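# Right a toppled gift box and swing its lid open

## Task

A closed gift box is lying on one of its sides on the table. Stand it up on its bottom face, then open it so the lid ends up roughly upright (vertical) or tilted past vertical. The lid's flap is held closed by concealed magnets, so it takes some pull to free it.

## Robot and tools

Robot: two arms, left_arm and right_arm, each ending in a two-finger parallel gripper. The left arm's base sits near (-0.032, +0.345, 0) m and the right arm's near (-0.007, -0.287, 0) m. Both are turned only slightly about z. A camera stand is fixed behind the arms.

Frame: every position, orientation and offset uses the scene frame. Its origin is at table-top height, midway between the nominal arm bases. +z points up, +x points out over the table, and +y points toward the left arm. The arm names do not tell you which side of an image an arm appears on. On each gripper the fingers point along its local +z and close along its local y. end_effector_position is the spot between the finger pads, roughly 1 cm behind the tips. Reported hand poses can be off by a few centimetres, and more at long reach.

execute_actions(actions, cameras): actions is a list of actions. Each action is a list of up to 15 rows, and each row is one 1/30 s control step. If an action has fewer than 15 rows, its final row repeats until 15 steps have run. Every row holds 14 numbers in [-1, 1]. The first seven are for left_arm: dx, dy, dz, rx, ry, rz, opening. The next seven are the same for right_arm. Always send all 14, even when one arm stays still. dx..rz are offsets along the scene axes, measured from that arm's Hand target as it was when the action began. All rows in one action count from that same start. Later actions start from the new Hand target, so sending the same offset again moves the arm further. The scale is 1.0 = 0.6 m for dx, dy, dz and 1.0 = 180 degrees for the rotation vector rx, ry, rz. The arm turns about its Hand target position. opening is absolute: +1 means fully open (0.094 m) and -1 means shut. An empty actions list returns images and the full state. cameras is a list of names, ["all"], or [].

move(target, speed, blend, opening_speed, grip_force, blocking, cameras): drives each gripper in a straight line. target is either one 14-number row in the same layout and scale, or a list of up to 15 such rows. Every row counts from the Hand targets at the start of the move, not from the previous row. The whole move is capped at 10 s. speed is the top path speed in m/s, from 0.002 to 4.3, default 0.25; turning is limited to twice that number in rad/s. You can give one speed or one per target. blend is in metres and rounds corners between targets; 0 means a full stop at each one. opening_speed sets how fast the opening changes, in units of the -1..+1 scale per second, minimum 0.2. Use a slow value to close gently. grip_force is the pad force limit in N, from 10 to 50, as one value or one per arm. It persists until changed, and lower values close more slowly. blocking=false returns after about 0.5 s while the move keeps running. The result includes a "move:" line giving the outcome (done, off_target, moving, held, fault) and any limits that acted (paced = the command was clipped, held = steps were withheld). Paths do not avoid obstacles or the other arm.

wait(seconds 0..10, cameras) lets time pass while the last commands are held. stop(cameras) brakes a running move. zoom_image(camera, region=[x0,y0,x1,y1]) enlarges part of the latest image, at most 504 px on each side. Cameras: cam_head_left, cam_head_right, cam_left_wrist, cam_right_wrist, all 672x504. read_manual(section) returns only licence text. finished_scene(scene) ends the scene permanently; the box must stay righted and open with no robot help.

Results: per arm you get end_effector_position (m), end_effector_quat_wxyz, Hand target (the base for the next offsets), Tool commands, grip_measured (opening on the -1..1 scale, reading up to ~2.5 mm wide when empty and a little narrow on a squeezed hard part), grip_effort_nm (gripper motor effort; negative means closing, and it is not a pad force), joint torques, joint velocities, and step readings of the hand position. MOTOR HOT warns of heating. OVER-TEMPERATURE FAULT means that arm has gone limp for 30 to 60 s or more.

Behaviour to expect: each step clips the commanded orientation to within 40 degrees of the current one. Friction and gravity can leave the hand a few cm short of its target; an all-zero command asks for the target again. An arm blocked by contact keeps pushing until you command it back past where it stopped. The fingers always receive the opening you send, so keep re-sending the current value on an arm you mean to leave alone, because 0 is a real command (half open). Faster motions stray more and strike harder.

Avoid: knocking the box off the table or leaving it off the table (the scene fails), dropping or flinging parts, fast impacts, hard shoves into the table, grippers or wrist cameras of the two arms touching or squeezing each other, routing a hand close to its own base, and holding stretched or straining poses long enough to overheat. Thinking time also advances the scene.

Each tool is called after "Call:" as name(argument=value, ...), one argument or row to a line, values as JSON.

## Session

Call:
execute_actions(
  actions=[],
)

Call:
zoom_image(
  camera="cam_head_left",
  region=[230, 130, 450, 350],
)

Call:
zoom_image(
  camera="cam_head_right",
  region=[230, 130, 450, 350],
)

Scene clock: 0.00 s.
left_arm: end_effector_position=(+0.3390, +0.5565, +0.1639) grip_measured=+1.000 grip_effort_nm=n/a end_effector_quat_wxyz=(+0.634, -0.220, +0.735, +0.098) | right_arm: end_effector_position=(+0.3762, -0.2298, +0.3581) grip_measured=+1.000 grip_effort_nm=n/a end_effector_quat_wxyz=(+0.255, -0.334, +0.856, +0.301)
Joint positions: left_arm=[0.559 1.197 0.295 0.723 0.123 -0.115 0.094] | right_arm=[-0.207 1.224 1.332 -1.52 -0.8 -0.857 0.094]
Joint velocities: within noise
Joint torques (N m): no reading
Heat: left arm: hottest elbow 30 °C; right arm: hottest elbow 30 °C.
Hand target: left_arm +0.3438, +0.5596, +0.1712; +0.640, -0.218, +0.730, +0.100 | right_arm +0.3799, -0.2305, +0.3678; +0.265, -0.339, +0.853, +0.295
Tool commands: left_gripper/opening=+1.0 right_gripper/opening=+1.0
camera_calibration:
cam_left_wrist: T_world_to_cam=[[0.427959, -0.889263, 0.161439, 0.31875], [-0.469792, -0.37147, -0.800815, 0.532843], [0.772105, 0.266873, -0.576743, -0.188461], [0, 0, 0, 1]] pos_world=[0.259426, 0.531683, 0.266557]
cam_right_wrist: T_world_to_cam=[[0.771404, -0.550077, -0.319924, -0.306361], [-0.63544, -0.692698, -0.341153, 0.243273], [-0.0339506, 0.466459, -0.883891, 0.557809], [0, 0, 0, 1]] pos_world=[0.409852, -0.260202, 0.478023]

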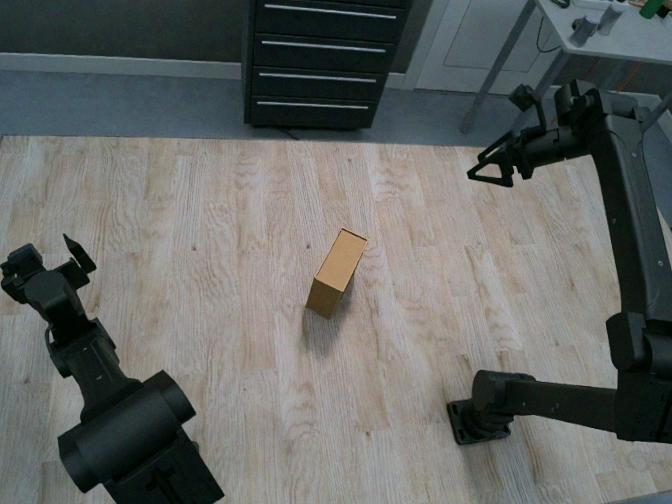

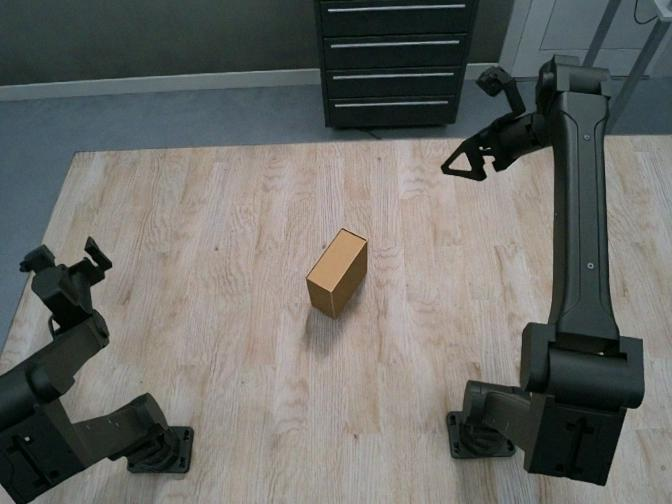

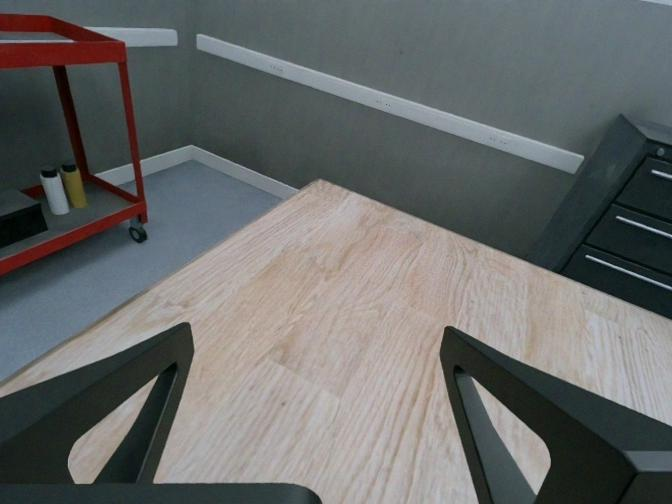

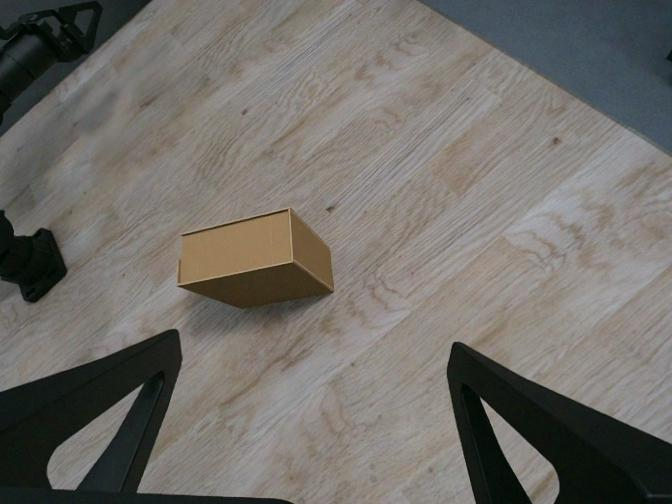

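Scaled by 2.291 from the camera's 672x504 image, which has a finer 960x720 frame.

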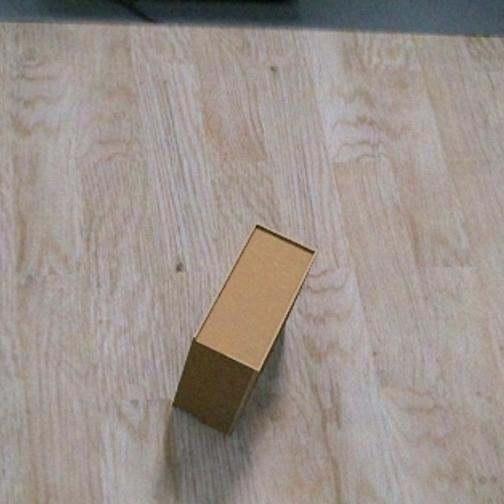

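Scaled by 2.291 from the camera's 672x504 image, which has a finer 960x720 frame.

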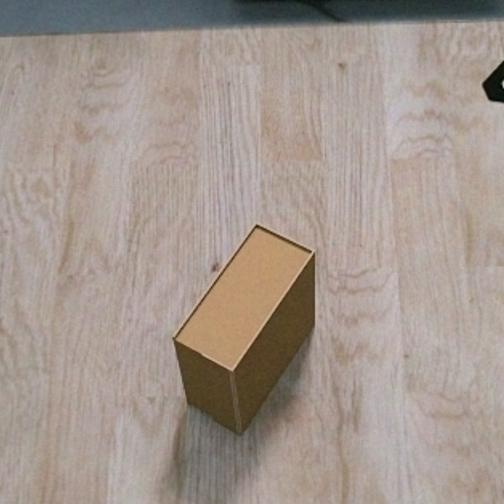

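Call:
zoom_image(
  camera="cam_right_wrist",
  region=[160, 190, 350, 325],
)

Call:
zoom_image(
  camera="cam_head_left",
  region=[295, 220, 380, 325],
)

Call:
zoom_image(
  camera="cam_head_right",
  region=[295, 220, 380, 325],
)

Scaled by 2.653 from the camera's 672x504 image, which has a finer 960x720 frame.

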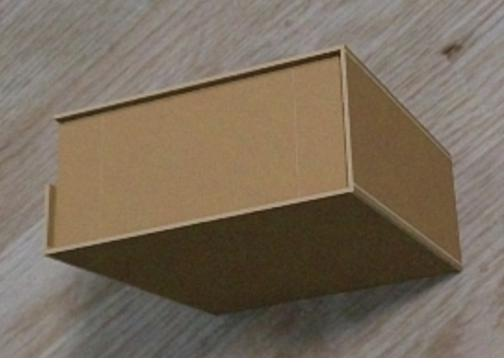

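Scaled by 4.800 from the camera's 672x504 image, which has a finer 960x720 frame.

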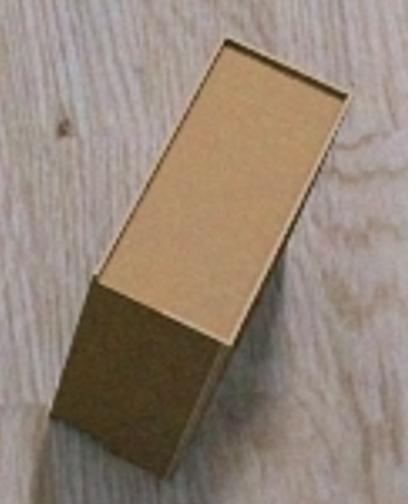

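Scaled by 4.800 from the camera's 672x504 image, which has a finer 960x720 frame.

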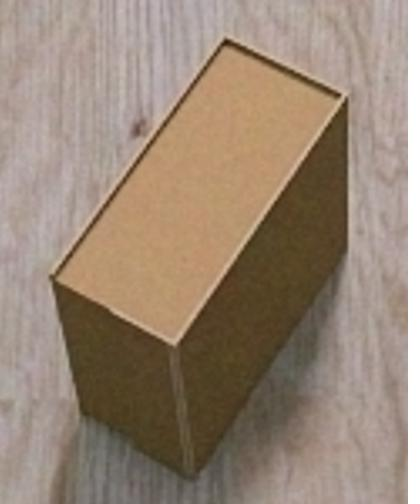

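Call:
move(
  target=[-0.028,-0.966,0.153,0.057,0.4664,-0.2967,1,0,-0.1,0,0,0,0,1],
  speed=0.6,
  cameras=["all"],
)

Scene clock: 10.50 s.
left_arm: end_effector_position=(+0.3197, -0.0111, +0.2442) grip_measured=+1.000 grip_effort_nm=-0.04 end_effector_quat_wxyz=(-0.017, +0.267, +0.963, +0.011) | right_arm: end_effector_position=(+0.3704, -0.2834, +0.3524) grip_measured=+1.000 grip_effort_nm=0.01 end_effector_quat_wxyz=(+0.251, -0.332, +0.856, +0.306)
Joint positions: left_arm=[-0.803 1.673 1.651 -1.589 -0.003 -0.251 0.094] | right_arm=[-0.359 1.28 1.367 -1.672 -0.813 -1.077 0.094]
Joint torques (N m): left_arm=[2.02 -17.73 14.2 0.01 0.05 0.07] | right_arm=[-0.38 -8.64 14.31 -0.44 -0.63 -0.25]
Heat: left arm: hottest elbow 33 °C; right arm: hottest elbow 32 °C.
Hand target: left_arm +0.3271, -0.0201, +0.2629; +0.000, +0.273, +0.962, +0.000 | right_arm +0.3799, -0.2904, +0.3678; +0.265, -0.339, +0.853, +0.296
Off the commanded pose: left_arm 0.022 m, 2 deg | right_arm 0.019 m, 2 deg.
move: off_target (left_arm, right_arm)
camera_calibration:
cam_left_wrist: T_world_to_cam=[[-0.494938, -0.868844, 0.0121167, 0.141116], [-0.765667, 0.442671, 0.466686, 0.171349], [-0.410841, 0.221703, -0.88434, 0.476958], [0, 0, 0, 1]] pos_world=[0.396994, -0.0589869, 0.340117]
cam_right_wrist: T_world_to_cam=[[0.768109, -0.547555, -0.331952, -0.326938], [-0.638729, -0.691711, -0.336987, 0.200446], [-0.045096, 0.47087, -0.881049, 0.58193], [0, 0, 0, 1]] pos_world=[0.405397, -0.31438, 0.471729]

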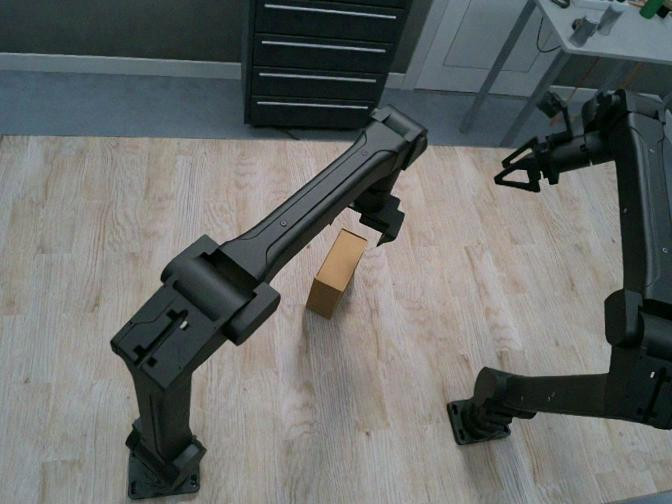

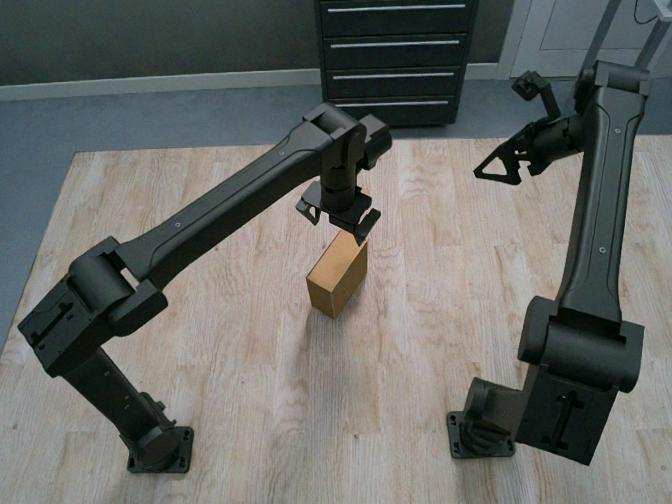

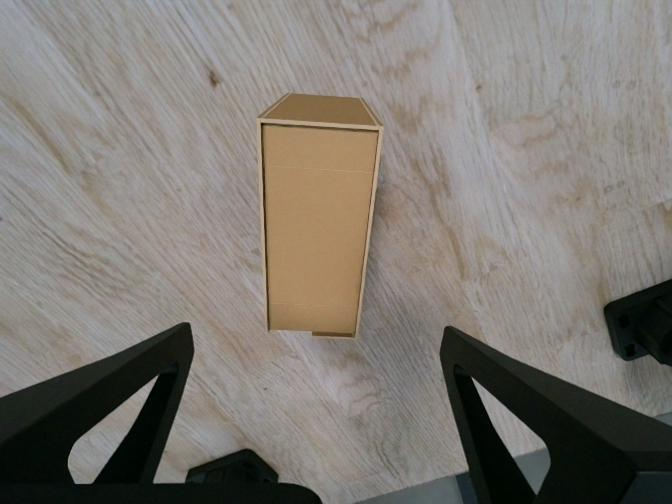

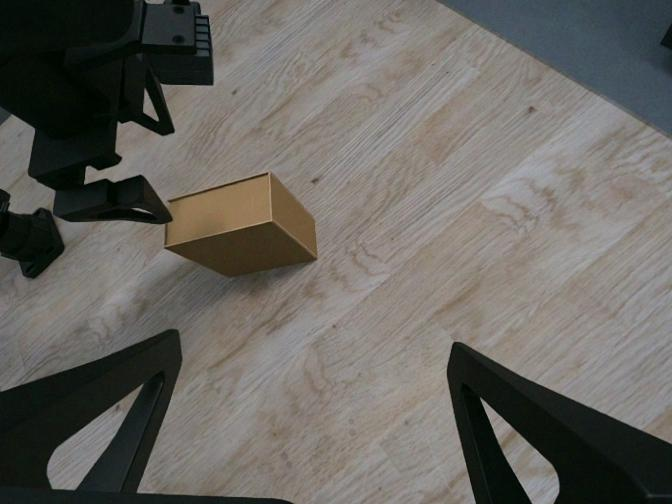

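Call:
move(
  target=[-0.022,0.0157,-0.135,0,0,-0.0139,1,0,0,0,0,0,0,1],
  speed=0.3,
  cameras=["cam_left_wrist"],
)

Scene clock: 17.27 s.
left_arm: end_effector_position=(+0.3148, -0.0062, +0.1856) grip_measured=+1.000 grip_effort_nm=-0.04 end_effector_quat_wxyz=(-0.001, +0.285, +0.958, +0.002) | right_arm: end_effector_position=(+0.3704, -0.2834, +0.3524) grip_measured=+1.000 grip_effort_nm=0.01 end_effector_quat_wxyz=(+0.251, -0.333, +0.856, +0.306)
Joint positions: left_arm=[-0.803 1.647 1.465 -1.393 -0.003 -0.213 0.094] | right_arm=[-0.359 1.28 1.367 -1.672 -0.813 -1.078 0.094]
Joint torques (N m): left_arm=[1.49 -16.97 9.61 0.98 0.06 0.09] | right_arm=[-0.26 -8.59 14.27 -0.44 -0.63 -0.24]
Heat: left arm: hottest elbow 36 °C; right arm: hottest elbow 34 °C.
Hand target: left_arm +0.3138, -0.0106, +0.1820; +0.000, +0.294, +0.956, +0.000 | right_arm +0.3799, -0.2904, +0.3678; +0.265, -0.339, +0.853, +0.296
Off the commanded pose: left_arm 0.006 m, 1 deg | right_arm 0.019 m, 2 deg.
move: off_target (right_arm)
camera_calibration:
cam_left_wrist: T_world_to_cam=[[-0.52741, -0.849332, 0.0217608, 0.152241], [-0.759216, 0.482638, 0.436638, 0.196567], [-0.381353, 0.213766, -0.899374, 0.415478], [0, 0, 0, 1]] pos_world=[0.387974, -0.0543828, 0.284528]
Images, in order (width x height): cam_left_wrist 672x504.

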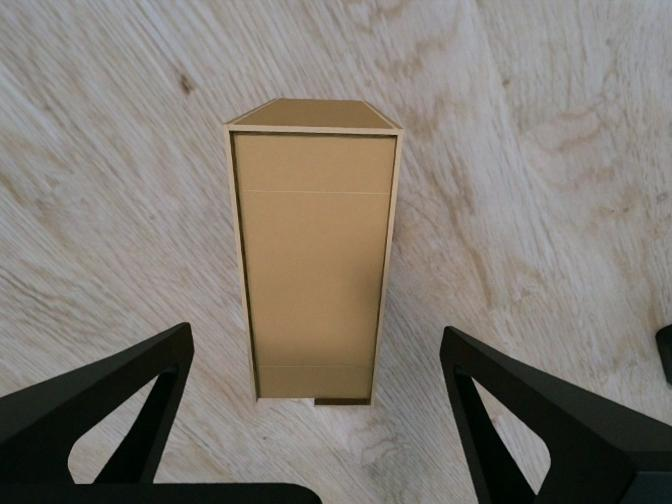

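Call:
move(
  target=[
    [0.003,0.0047,-0.12,0,0,-0.006,1,0,0,0,0,0,0,1],
    [0.003,0.0047,-0.12,0,0,-0.006,0.0,0,0,0,0,0,0,1],
  ],
  speed=0.2,
  opening_speed=0.6,
  grip_force=[35,50],
  cameras=["cam_left_wrist","cam_right_wrist"],
)

Scene clock: 21.50 s.
left_arm: end_effector_position=(+0.3156, -0.0069, +0.1155) grip_measured=+0.346 grip_effort_nm=-0.79 end_effector_quat_wxyz=(+0.001, +0.298, +0.955, +0.001) | right_arm: end_effector_position=(+0.3704, -0.2834, +0.3524) grip_measured=+1.000 grip_effort_nm=0.01 end_effector_quat_wxyz=(+0.251, -0.333, +0.856, +0.306)
Joint positions: left_arm=[-0.803 1.696 1.337 -1.212 -0.003 -0.187 0.063] | right_arm=[-0.359 1.28 1.367 -1.672 -0.813 -1.078 0.094]
Joint torques (N m): left_arm=[1.96 -16.91 8.76 0.98 0.05 0.07] | right_arm=[-0.38 -8.7 14.31 -0.43 -0.63 -0.25]
Heat: left arm: hottest elbow 36 °C; right arm: hottest elbow 35 °C.
Hand target: left_arm +0.3156, -0.0078, +0.1100; +0.000, +0.303, +0.953, +0.000 | right_arm +0.3799, -0.2904, +0.3678; +0.265, -0.339, +0.853, +0.296
Off the commanded pose: left_arm 0.006 m, 1 deg | right_arm 0.019 m, 2 deg.
grip_force (N): 35, 50
move: off_target (right_arm)
camera_calibration:
cam_left_wrist: T_world_to_cam=[[-0.549344, -0.835284, 0.0228504, 0.160426], [-0.747897, 0.5037, 0.432362, 0.22519], [-0.372654, 0.220426, -0.901411, 0.350516], [0, 0, 0, 1]] pos_world=[0.387169, -0.0566899, 0.21493]
cam_right_wrist: T_world_to_cam=[[0.768553, -0.547221, -0.331476, -0.327184], [-0.638208, -0.692111, -0.337156, 0.200257], [-0.0449196, 0.470672, -0.881164, 0.581804], [0, 0, 0, 1]] pos_world=[0.405398, -0.31428, 0.471729]
Images, in order (width x height): cam_left_wrist 672x504, cam_right_wrist 672x504.

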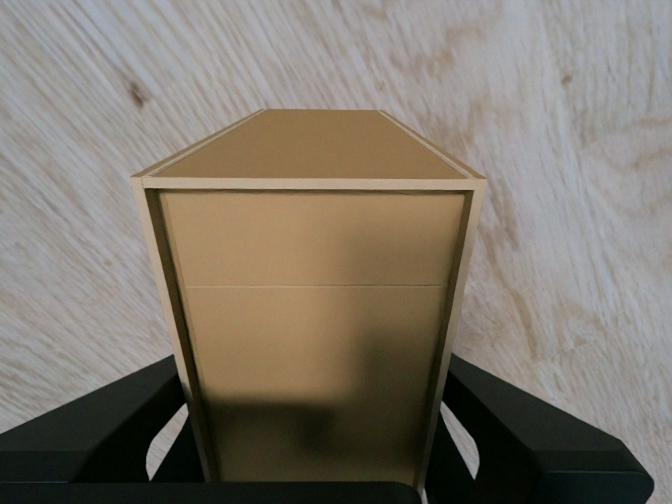

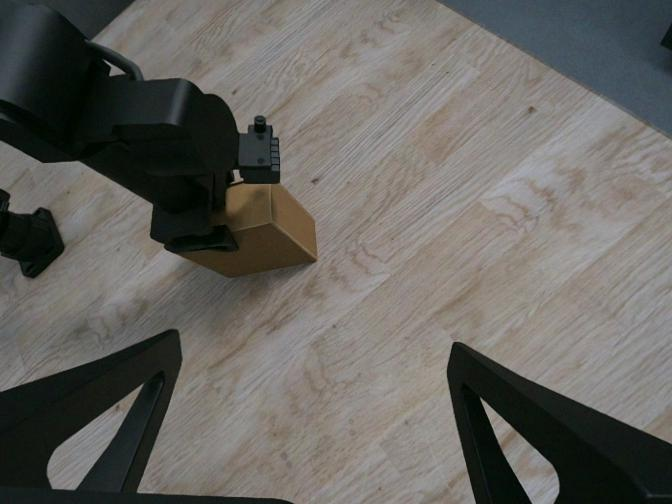

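Call:
move(
  target=[
    [0,0,0.09,0,0,0,0.0,0,0,0,0,0,0,1],
    [0.14,-0.005,0.115,-0.4537,0.0198,0.3013,0.0,0,0,0,0,0,0,1],
  ],
  speed=[0.25,0.45],
  blend=[0.02,0],
  cameras=["all"],
)

Scene clock: 27.87 s.
left_arm: end_effector_position=(+0.3990, -0.0097, +0.1751) grip_measured=+0.345 grip_effort_nm=-0.79 end_effector_quat_wxyz=(+0.160, -0.200, +0.758, -0.600) | right_arm: end_effector_position=(+0.3704, -0.2834, +0.3524) grip_measured=+1.000 grip_effort_nm=0.01 end_effector_quat_wxyz=(+0.251, -0.333, +0.856, +0.306)
Joint positions: left_arm=[-0.549 1.519 0.705 0.551 0.5 -1.44 0.063] | right_arm=[-0.359 1.28 1.367 -1.672 -0.813 -1.078 0.094]
Joint torques (N m): left_arm=[1.79 -13.1 8.12 3.33 -0.06 0] | right_arm=[-0.32 -8.76 14.31 -0.42 -0.62 -0.25]
Heat: left arm: hottest elbow 36 °C; right arm: hottest elbow 36 °C.
Hand target: left_arm +0.3997, -0.0106, +0.1788; +0.164, -0.199, +0.751, -0.607 | right_arm +0.3799, -0.2904, +0.3678; +0.265, -0.339, +0.853, +0.296
Off the commanded pose: left_arm 0.004 m, 1 deg | right_arm 0.019 m, 2 deg.
grip_force (N): 35, 50
move: off_target (right_arm)
camera_calibration:
cam_left_wrist: T_world_to_cam=[[0.118318, -0.166845, 0.978858, -0.224742], [-0.990991, -0.0821383, 0.105785, 0.4117], [0.0627521, -0.982556, -0.17506, 0.123353], [0, 0, 0, 1]] pos_world=[0.426841, 0.11752, 0.198034]
cam_right_wrist: T_world_to_cam=[[0.768553, -0.547221, -0.331476, -0.327184], [-0.638208, -0.692111, -0.337156, 0.200257], [-0.0449196, 0.470672, -0.881164, 0.581804], [0, 0, 0, 1]] pos_world=[0.405398, -0.31428, 0.471729]

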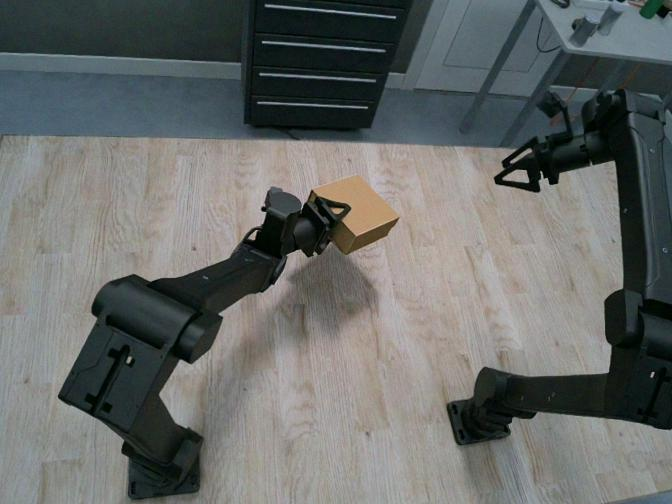

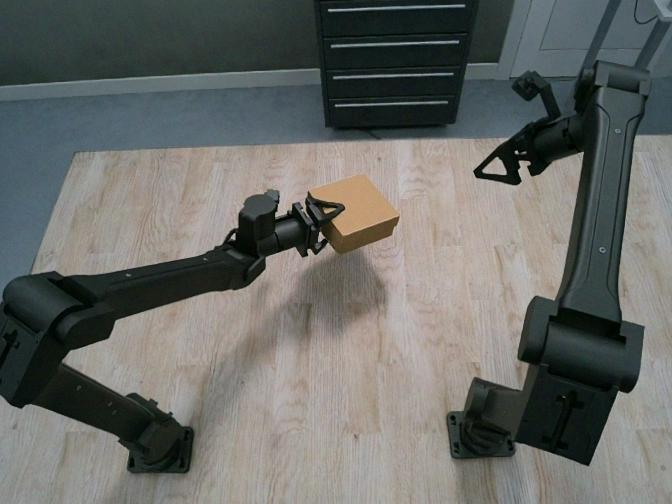

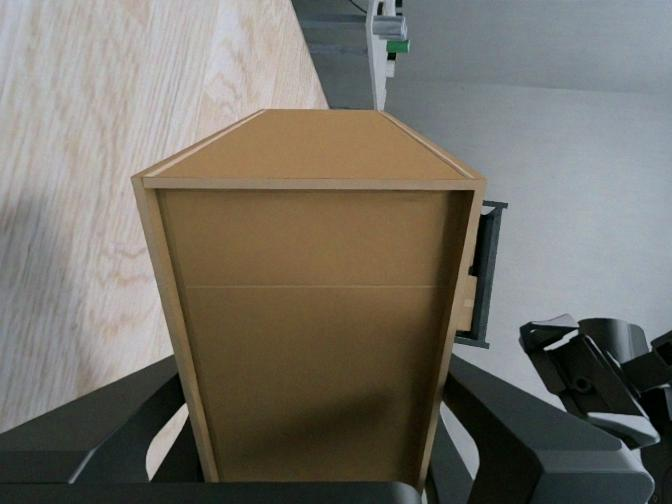

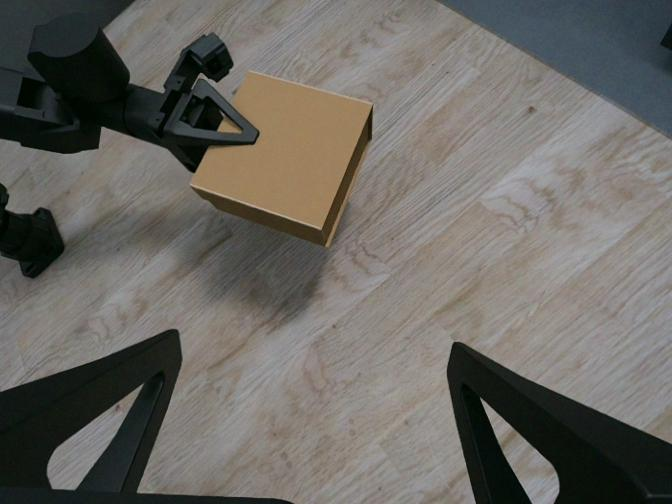

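Call:
move(
  target=[
    [0,0,-0.19,0,0,0,0.0,0,0,0,0,0,0,1],
    [0,0,-0.216,0,0,0,0.0,0,0,0,0,0,0,1],
  ],
  speed=[0.25,0.05],
  blend=[0.01,0],
  cameras=["cam_right_wrist"],
)

Call:
zoom_image(
  camera="cam_right_wrist",
  region=[150, 50, 430, 290],
)

Scene clock: 30.20 s.
left_arm: end_effector_position=(+0.3996, -0.0108, +0.0599) grip_measured=+0.341 grip_effort_nm=-0.79 end_effector_quat_wxyz=(+0.170, -0.190, +0.750, -0.610) | right_arm: end_effector_position=(+0.3704, -0.2834, +0.3524) grip_measured=+1.000 grip_effort_nm=0.01 end_effector_quat_wxyz=(+0.251, -0.333, +0.856, +0.306)
Joint positions: left_arm=[-0.55 1.881 0.655 0.999 0.501 -1.437 0.063] | right_arm=[-0.359 1.28 1.367 -1.672 -0.813 -1.078 0.094]
Joint torques (N m): left_arm=[1.96 -12.63 5.2 2.52 -0.13 -0.05] | right_arm=[-0.5 -8.7 14.31 -0.43 -0.62 -0.26]
Heat: left arm: hottest elbow 36 °C; right arm: hottest elbow 37 °C.
Hand target: left_arm +0.3997, -0.0107, +0.0492; +0.164, -0.199, +0.751, -0.607 | right_arm +0.3799, -0.2904, +0.3678; +0.265, -0.339, +0.853, +0.296
Off the commanded pose: left_arm 0.011 m, 1 deg | right_arm 0.019 m, 2 deg.
grip_force (N): 35, 50
move: off_target (left_arm, right_arm); blend cut to 0.0078 m at target 1
camera_calibration:
cam_right_wrist: T_world_to_cam=[[0.768553, -0.547221, -0.331476, -0.327184], [-0.638208, -0.692111, -0.337156, 0.200257], [-0.0449196, 0.470672, -0.881164, 0.581804], [0, 0, 0, 1]] pos_world=[0.405398, -0.31428, 0.471729]
Images, in order (width x height): cam_right_wrist 672x504.

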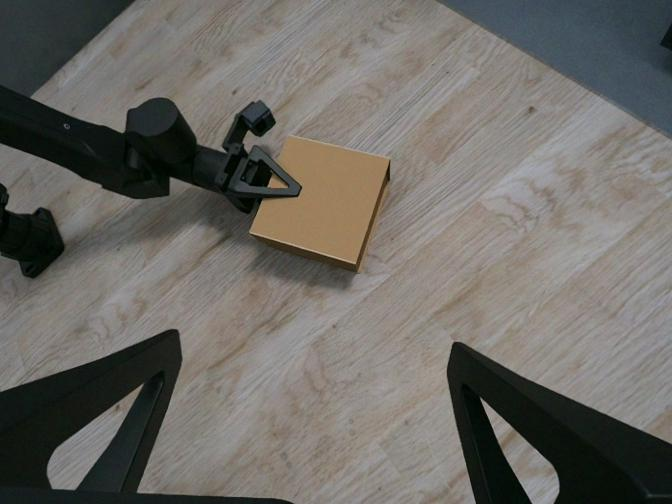

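Scaled by 1.800 from the camera's 672x504 image, which has a finer 960x720 frame.

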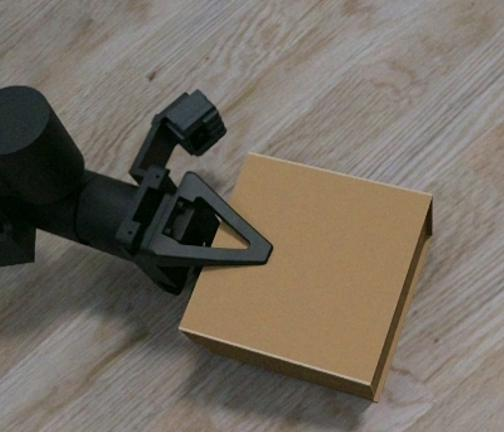

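Call:
move(
  target=[0,0,0.0113,0,0,0,0.5,0.112,0.351,-0.438,0,0,0,-1],
  speed=0.4,
  opening_speed=0.8,
  cameras=["all"],
)

Scene clock: 35.40 s.
left_arm: end_effector_position=(+0.3997, -0.0106, +0.0597) grip_measured=+0.499 grip_effort_nm=0.03 end_effector_quat_wxyz=(+0.170, -0.192, +0.750, -0.610) | right_arm: end_effector_position=(+0.4433, -0.0797, +0.0987) grip_measured=-0.991 grip_effort_nm=-0.45 end_effector_quat_wxyz=(+0.255, -0.342, +0.854, +0.297)
Joint positions: left_arm=[-0.55 1.881 0.655 0.999 0.5 -1.44 0.07] | right_arm=[0.185 1.538 0.903 -0.443 -0.666 -0.374 0]
Joint torques (N m): left_arm=[1.96 -14.97 5.03 1.8 -0.08 -0.03] | right_arm=[0.38 -13.51 8.85 1.62 -0.24 0.04]
Heat: left arm: hottest elbow 35 °C; right arm: hottest elbow 37 °C.
Hand target: left_arm +0.3997, -0.0107, +0.0562; +0.164, -0.199, +0.751, -0.608 | right_arm +0.4472, -0.0798, +0.1050; +0.265, -0.339, +0.853, +0.295
Off the commanded pose: left_arm 0.004 m, 1 deg | right_arm 0.007 m, 1 deg.
grip_force (N): 35, 50
move: done
camera_calibration:
cam_left_wrist: T_world_to_cam=[[0.0879396, -0.148095, 0.985056, -0.10002], [-0.993851, -0.0798376, 0.0767219, 0.427443], [0.0672824, -0.985745, -0.154205, 0.0991199], [0, 0, 0, 1]] pos_world=[0.426941, 0.117021, 0.081016]
cam_right_wrist: T_world_to_cam=[[0.78009, -0.544089, -0.308913, -0.362913], [-0.624785, -0.703634, -0.338442, 0.295469], [-0.0332195, 0.457019, -0.888836, 0.260128], [0, 0, 0, 1]] pos_world=[0.476351, -0.108438, 0.219101]

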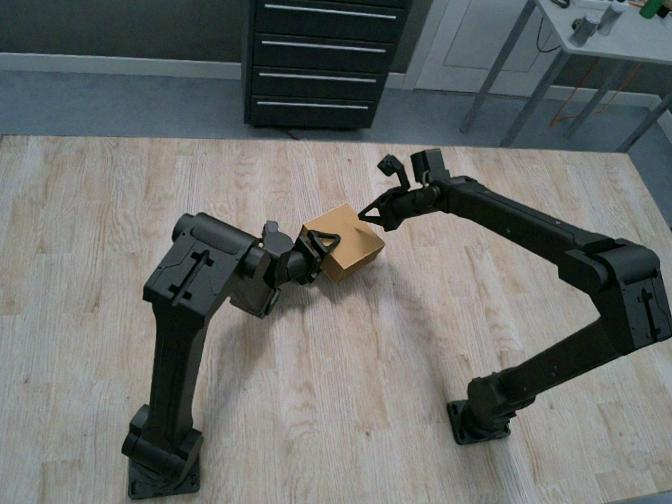

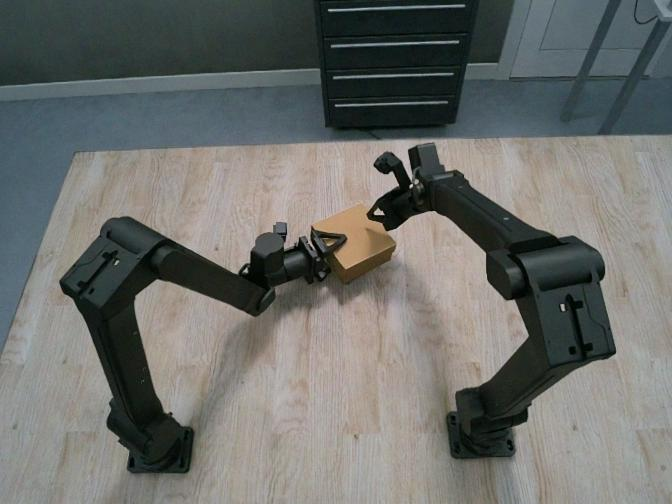

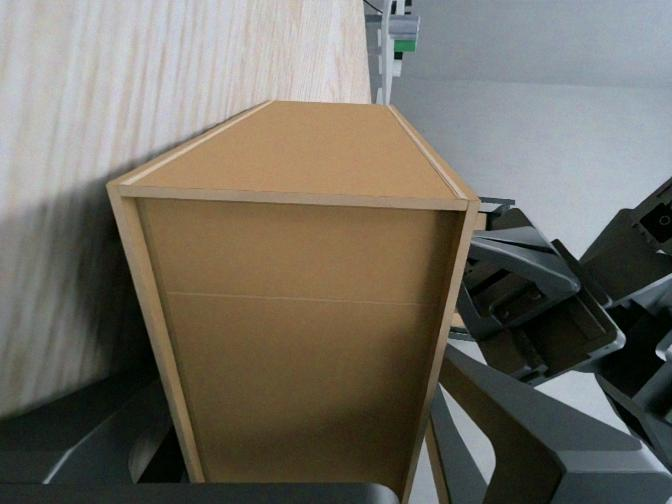

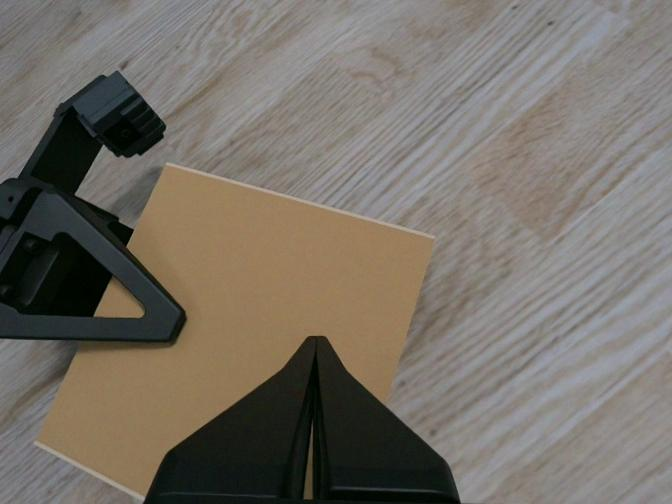

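Call:
move(
  target=[0,0,0,0,0,0,0.5,0.008,-0.012,-0.082,0,0,0,-1],
  speed=0.08,
  cameras=["cam_right_wrist"],
)

Scene clock: 37.27 s.
left_arm: end_effector_position=(+0.3997, -0.0105, +0.0591) grip_measured=+0.499 grip_effort_nm=0.02 end_effector_quat_wxyz=(+0.169, -0.193, +0.750, -0.610) | right_arm: end_effector_position=(+0.4537, -0.0808, +0.0738) grip_measured=-0.991 grip_effort_nm=-0.45 end_effector_quat_wxyz=(+0.276, -0.344, +0.847, +0.297)
Joint positions: left_arm=[-0.55 1.881 0.655 0.996 0.499 -1.441 0.07] | right_arm=[0.175 1.598 0.874 -0.31 -0.676 -0.374 0]
Joint torques (N m): left_arm=[1.85 -15.21 5.04 1.87 -0.06 -0.02] | right_arm=[-0.26 -10.75 7.32 1.46 -0.17 -0.19]
Heat: left arm: hottest elbow 35 °C; right arm: hottest elbow 37 °C.
Hand target: left_arm +0.3998, -0.0107, +0.0562; +0.164, -0.199, +0.751, -0.608 | right_arm +0.4519, -0.0872, +0.0557; +0.265, -0.339, +0.853, +0.295
Off the commanded pose: left_arm 0.003 m, 1 deg | right_arm 0.019 m, 2 deg.
grip_force (N): 35, 50
move: off_target (right_arm)
camera_calibration:
cam_right_wrist: T_world_to_cam=[[0.78997, -0.542055, -0.286573, -0.385347], [-0.613125, -0.694481, -0.376529, 0.291055], [0.00507967, 0.473152, -0.880966, 0.222163], [0, 0, 0, 1]] pos_world=[0.481737, -0.111864, 0.194879]
Images, in order (width x height): cam_right_wrist 672x504.

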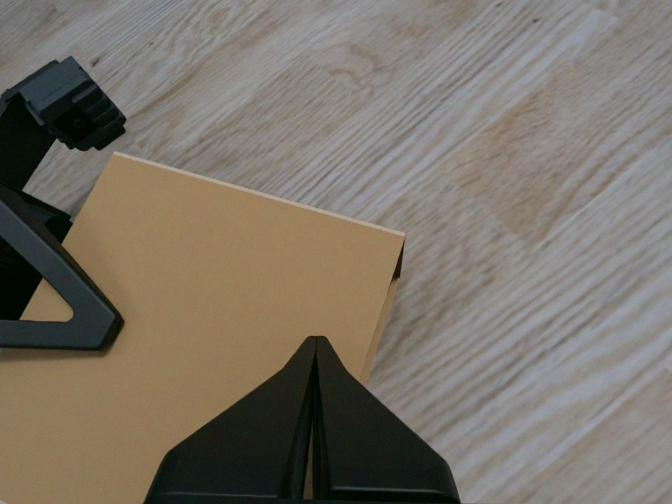

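Call:
move(
  target=[-0.071,0.1227,-0.006,0,0,0,0.5,0,0,0,0,0,0,-1],
  speed=0.2,
  cameras=["all"],
)

Scene clock: 38.80 s.
left_arm: end_effector_position=(+0.3574, +0.0595, +0.0516) grip_measured=+0.499 grip_effort_nm=0.02 end_effector_quat_wxyz=(+0.157, -0.203, +0.753, -0.606) | right_arm: end_effector_position=(+0.4535, -0.0808, +0.0725) grip_measured=-0.991 grip_effort_nm=-0.45 end_effector_quat_wxyz=(+0.275, -0.343, +0.847, +0.298)
Joint positions: left_arm=[-0.434 1.815 0.465 1.083 0.614 -1.425 0.07] | right_arm=[0.175 1.601 0.874 -0.31 -0.677 -0.374 0]
Joint torques (N m): left_arm=[2.43 -12.57 3.23 2.82 0.21 0.2] | right_arm=[-0.26 -10.93 7.31 1.48 -0.16 -0.19]
Heat: left arm: hottest elbow 35 °C; right arm: hottest elbow 37 °C.
Hand target: left_arm +0.3571, +0.0629, +0.0524; +0.164, -0.199, +0.751, -0.607 | right_arm +0.4519, -0.0872, +0.0557; +0.265, -0.339, +0.853, +0.295
Off the commanded pose: left_arm 0.004 m, 1 deg | right_arm 0.018 m, 1 deg.
grip_force (N): 35, 50
move: off_target (right_arm)
camera_calibration:
cam_left_wrist: T_world_to_cam=[[0.123094, -0.148995, 0.981146, -0.0902878], [-0.990334, -0.0821215, 0.111776, 0.388723], [0.063919, -0.985422, -0.157664, 0.171145], [0, 0, 0, 1]] pos_world=[0.38514, 0.18712, 0.0721191]
cam_right_wrist: T_world_to_cam=[[0.789297, -0.541967, -0.288587, -0.385067], [-0.614006, -0.694676, -0.374729, 0.290672], [0.00261615, 0.472966, -0.881077, 0.222203], [0, 0, 0, 1]] pos_world=[0.481825, -0.111865, 0.193576]

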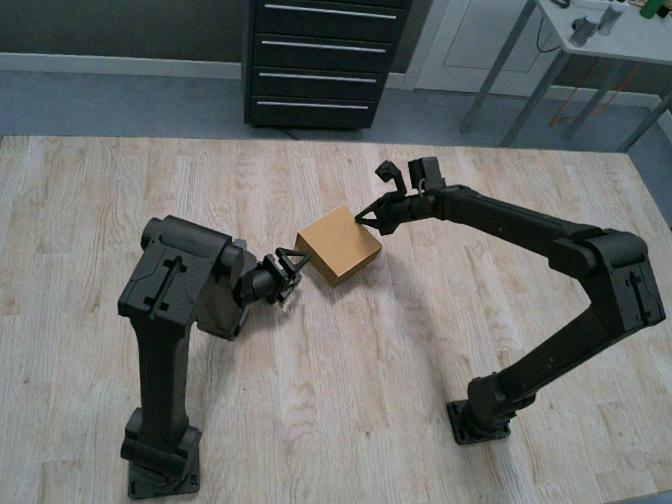

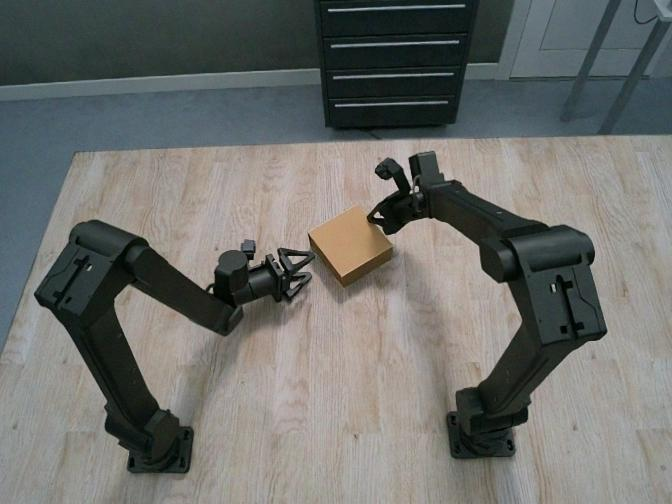

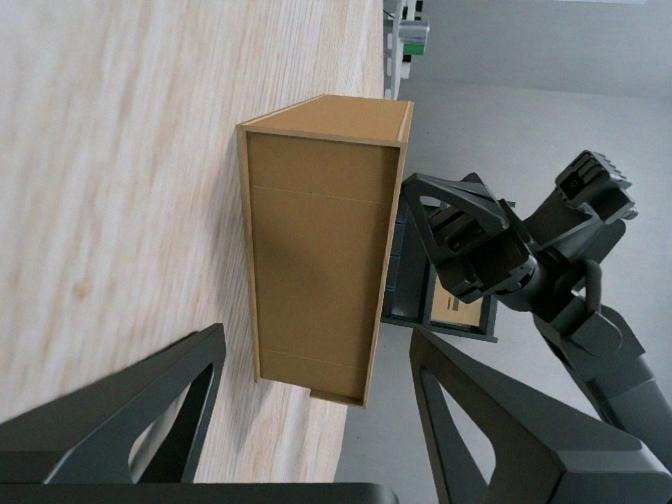

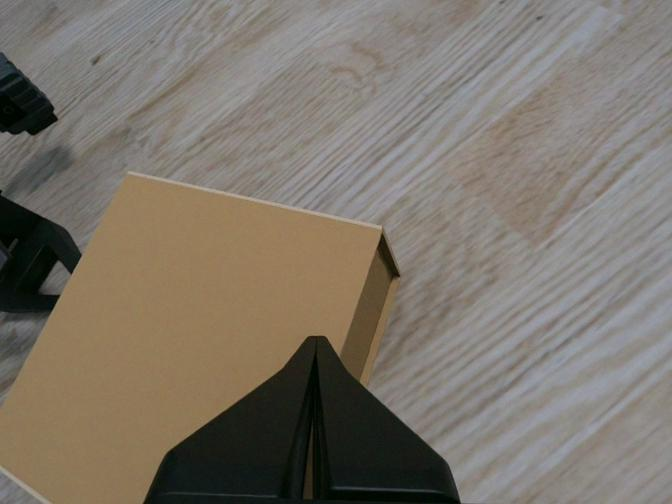

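Call:
move(
  target=[
    [-0.03,0.08,0.02,0,0,0,0.5,0,0,0.1405,0,0,0,-1],
    [-0.05,0.2,0.08,0,0,0,0.5,-0.203,-0.055,0.2405,0.3216,0.1636,-0.3485,0.07],
    [-0.05,0.2,0.08,0,0,0,0.5,-0.223,0.003,0.074,0.3216,0.1636,-0.3485,0.07],
  ],
  speed=[0.25,0.5,0.25],
  blend=[0.02,0,0],
  cameras=["all"],
)

Scene clock: 48.97 s.
left_arm: end_effector_position=(+0.3302, +0.1783, +0.1042) grip_measured=+0.499 grip_effort_nm=0.02 end_effector_quat_wxyz=(+0.165, -0.194, +0.750, -0.611) | right_arm: end_effector_position=(+0.3199, -0.0880, +0.0963) grip_measured=+0.068 grip_effort_nm=0.10 end_effector_quat_wxyz=(+0.290, +0.371, +0.701, +0.535)
Joint positions: left_arm=[-0.075 1.477 0.323 0.799 0.961 -1.266 0.07] | right_arm=[0.487 1.338 0.151 0.925 -0.069 1.542 0.05]
Joint torques (N m): left_arm=[3.02 -9.05 4.59 1.47 0.29 0.16] | right_arm=[1.2 -6.48 5.37 2.76 0.18 -0.04]
Heat: left arm: hottest elbow 34 °C; right arm: hottest elbow 36 °C.
Hand target: left_arm +0.3271, +0.1829, +0.1005; +0.164, -0.199, +0.751, -0.607 | right_arm +0.3181, -0.0853, +0.1001; +0.289, +0.370, +0.696, +0.544
Off the commanded pose: left_arm 0.007 m, 1 deg | right_arm 0.005 m, 1 deg.
grip_force (N): 35, 50
move: done
camera_calibration:
cam_left_wrist: T_world_to_cam=[[0.0964188, -0.144968, 0.984727, -0.113179], [-0.993357, -0.0764554, 0.0860083, 0.368311], [0.0628193, -0.986478, -0.151376, 0.298201], [0, 0, 0, 1]] pos_world=[0.358044, 0.305921, 0.124914]
cam_right_wrist: T_world_to_cam=[[-0.153782, -0.191571, -0.969356, 0.121427], [-0.839136, 0.543312, 0.02575, 0.354985], [0.52173, 0.817381, -0.244305, 0.0498256], [0, 0, 0, 1]] pos_world=[0.290558, -0.210332, 0.120738]

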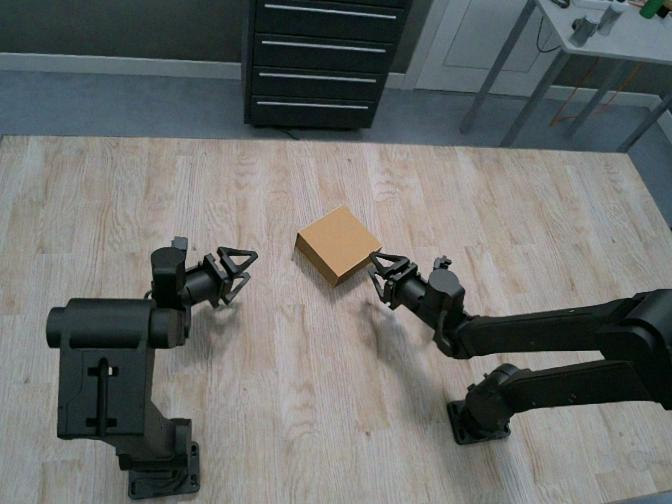

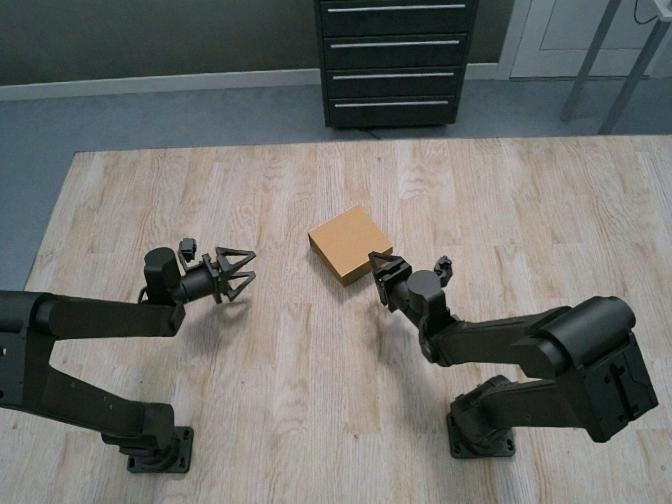

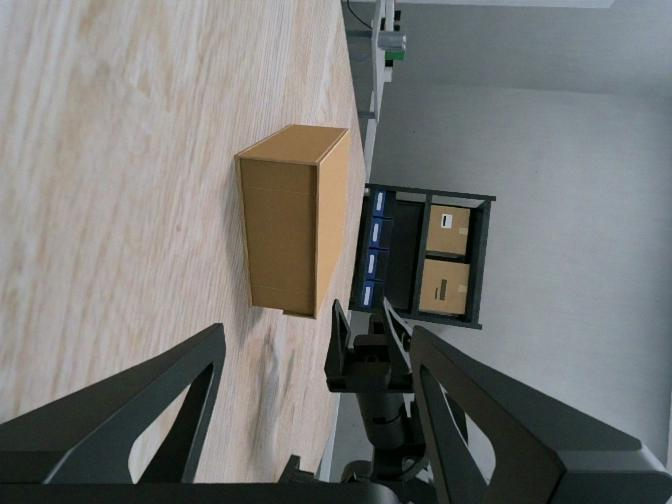

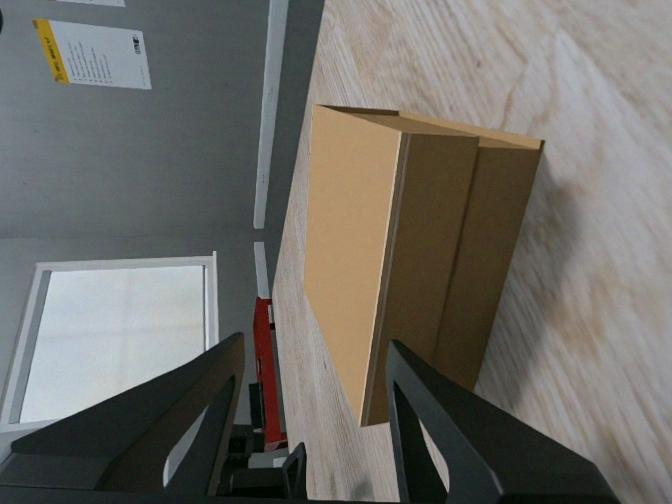

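Call:
move(
  target=[
    [0,0,0,0,0,0,0.5,0.008,0.005,-0.083,0,0,0,0.07],
    [0,0,0,0,0,0,0.5,0.047,0.0313,-0.083,0,0,0,0.07],
  ],
  speed=[0.2,0.08],
  cameras=["cam_right_wrist","cam_head_right"],
)

Call:
zoom_image(
  camera="cam_right_wrist",
  region=[200, 280, 520, 504],
)

Scene clock: 53.13 s.
left_arm: end_effector_position=(+0.3302, +0.1783, +0.1042) grip_measured=+0.499 grip_effort_nm=0.02 end_effector_quat_wxyz=(+0.165, -0.194, +0.750, -0.611) | right_arm: end_effector_position=(+0.3449, -0.0728, +0.0516) grip_measured=+0.068 grip_effort_nm=0.10 end_effector_quat_wxyz=(+0.295, +0.369, +0.695, +0.542)
Joint positions: left_arm=[-0.075 1.477 0.323 0.799 0.961 -1.266 0.07] | right_arm=[0.493 1.739 0.219 1.278 -0.06 1.544 0.05]
Joint torques (N m): left_arm=[2.96 -9.05 4.62 1.47 0.29 0.17] | right_arm=[1.32 -8.59 3.86 1.5 0.18 -0.04]
Heat: left arm: hottest elbow 34 °C; right arm: hottest elbow 35 °C.
Hand target: left_arm +0.3271, +0.1829, +0.1005; +0.164, -0.199, +0.751, -0.607 | right_arm +0.3463, -0.0665, +0.0504; +0.289, +0.370, +0.695, +0.544
Off the commanded pose: left_arm 0.007 m, 1 deg | right_arm 0.007 m, 1 deg.
grip_force (N): 35, 50
move: done
camera_calibration:
cam_right_wrist: T_world_to_cam=[[-0.137466, -0.181387, -0.973757, 0.0802226], [-0.837873, 0.545611, 0.016649, 0.369094], [0.528273, 0.818173, -0.226982, 0.0103828], [0, 0, 0, 1]] pos_world=[0.314797, -0.195326, 0.074329]
Images, in order (width x height): cam_head_right 672x504, cam_right_wrist 672x504.

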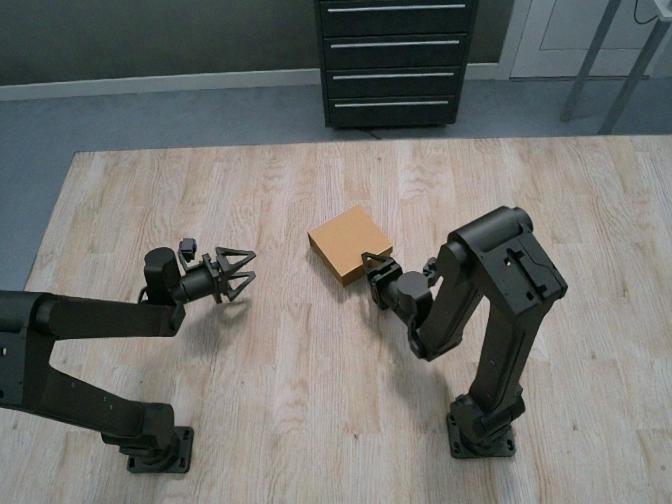

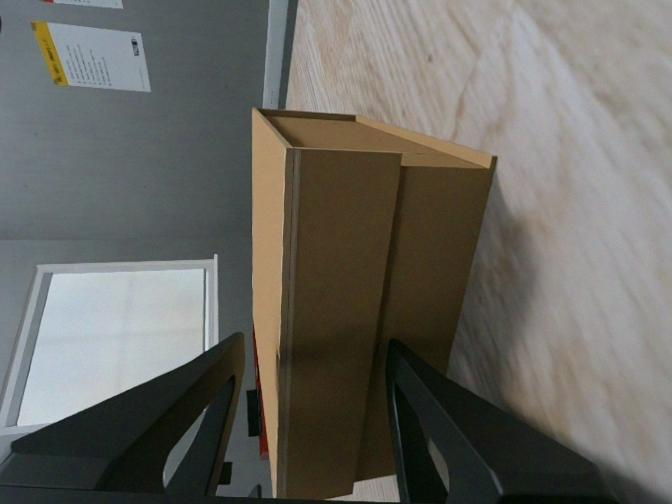

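Scaled by 1.575 from the camera's 672x504 image, which has a finer 960x720 frame.

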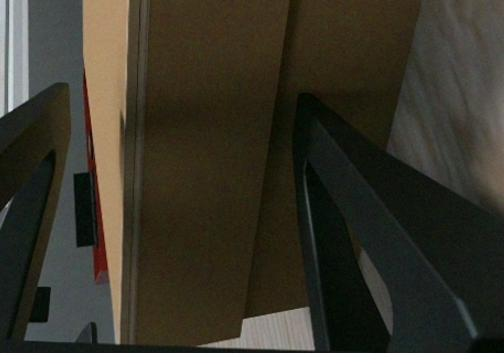

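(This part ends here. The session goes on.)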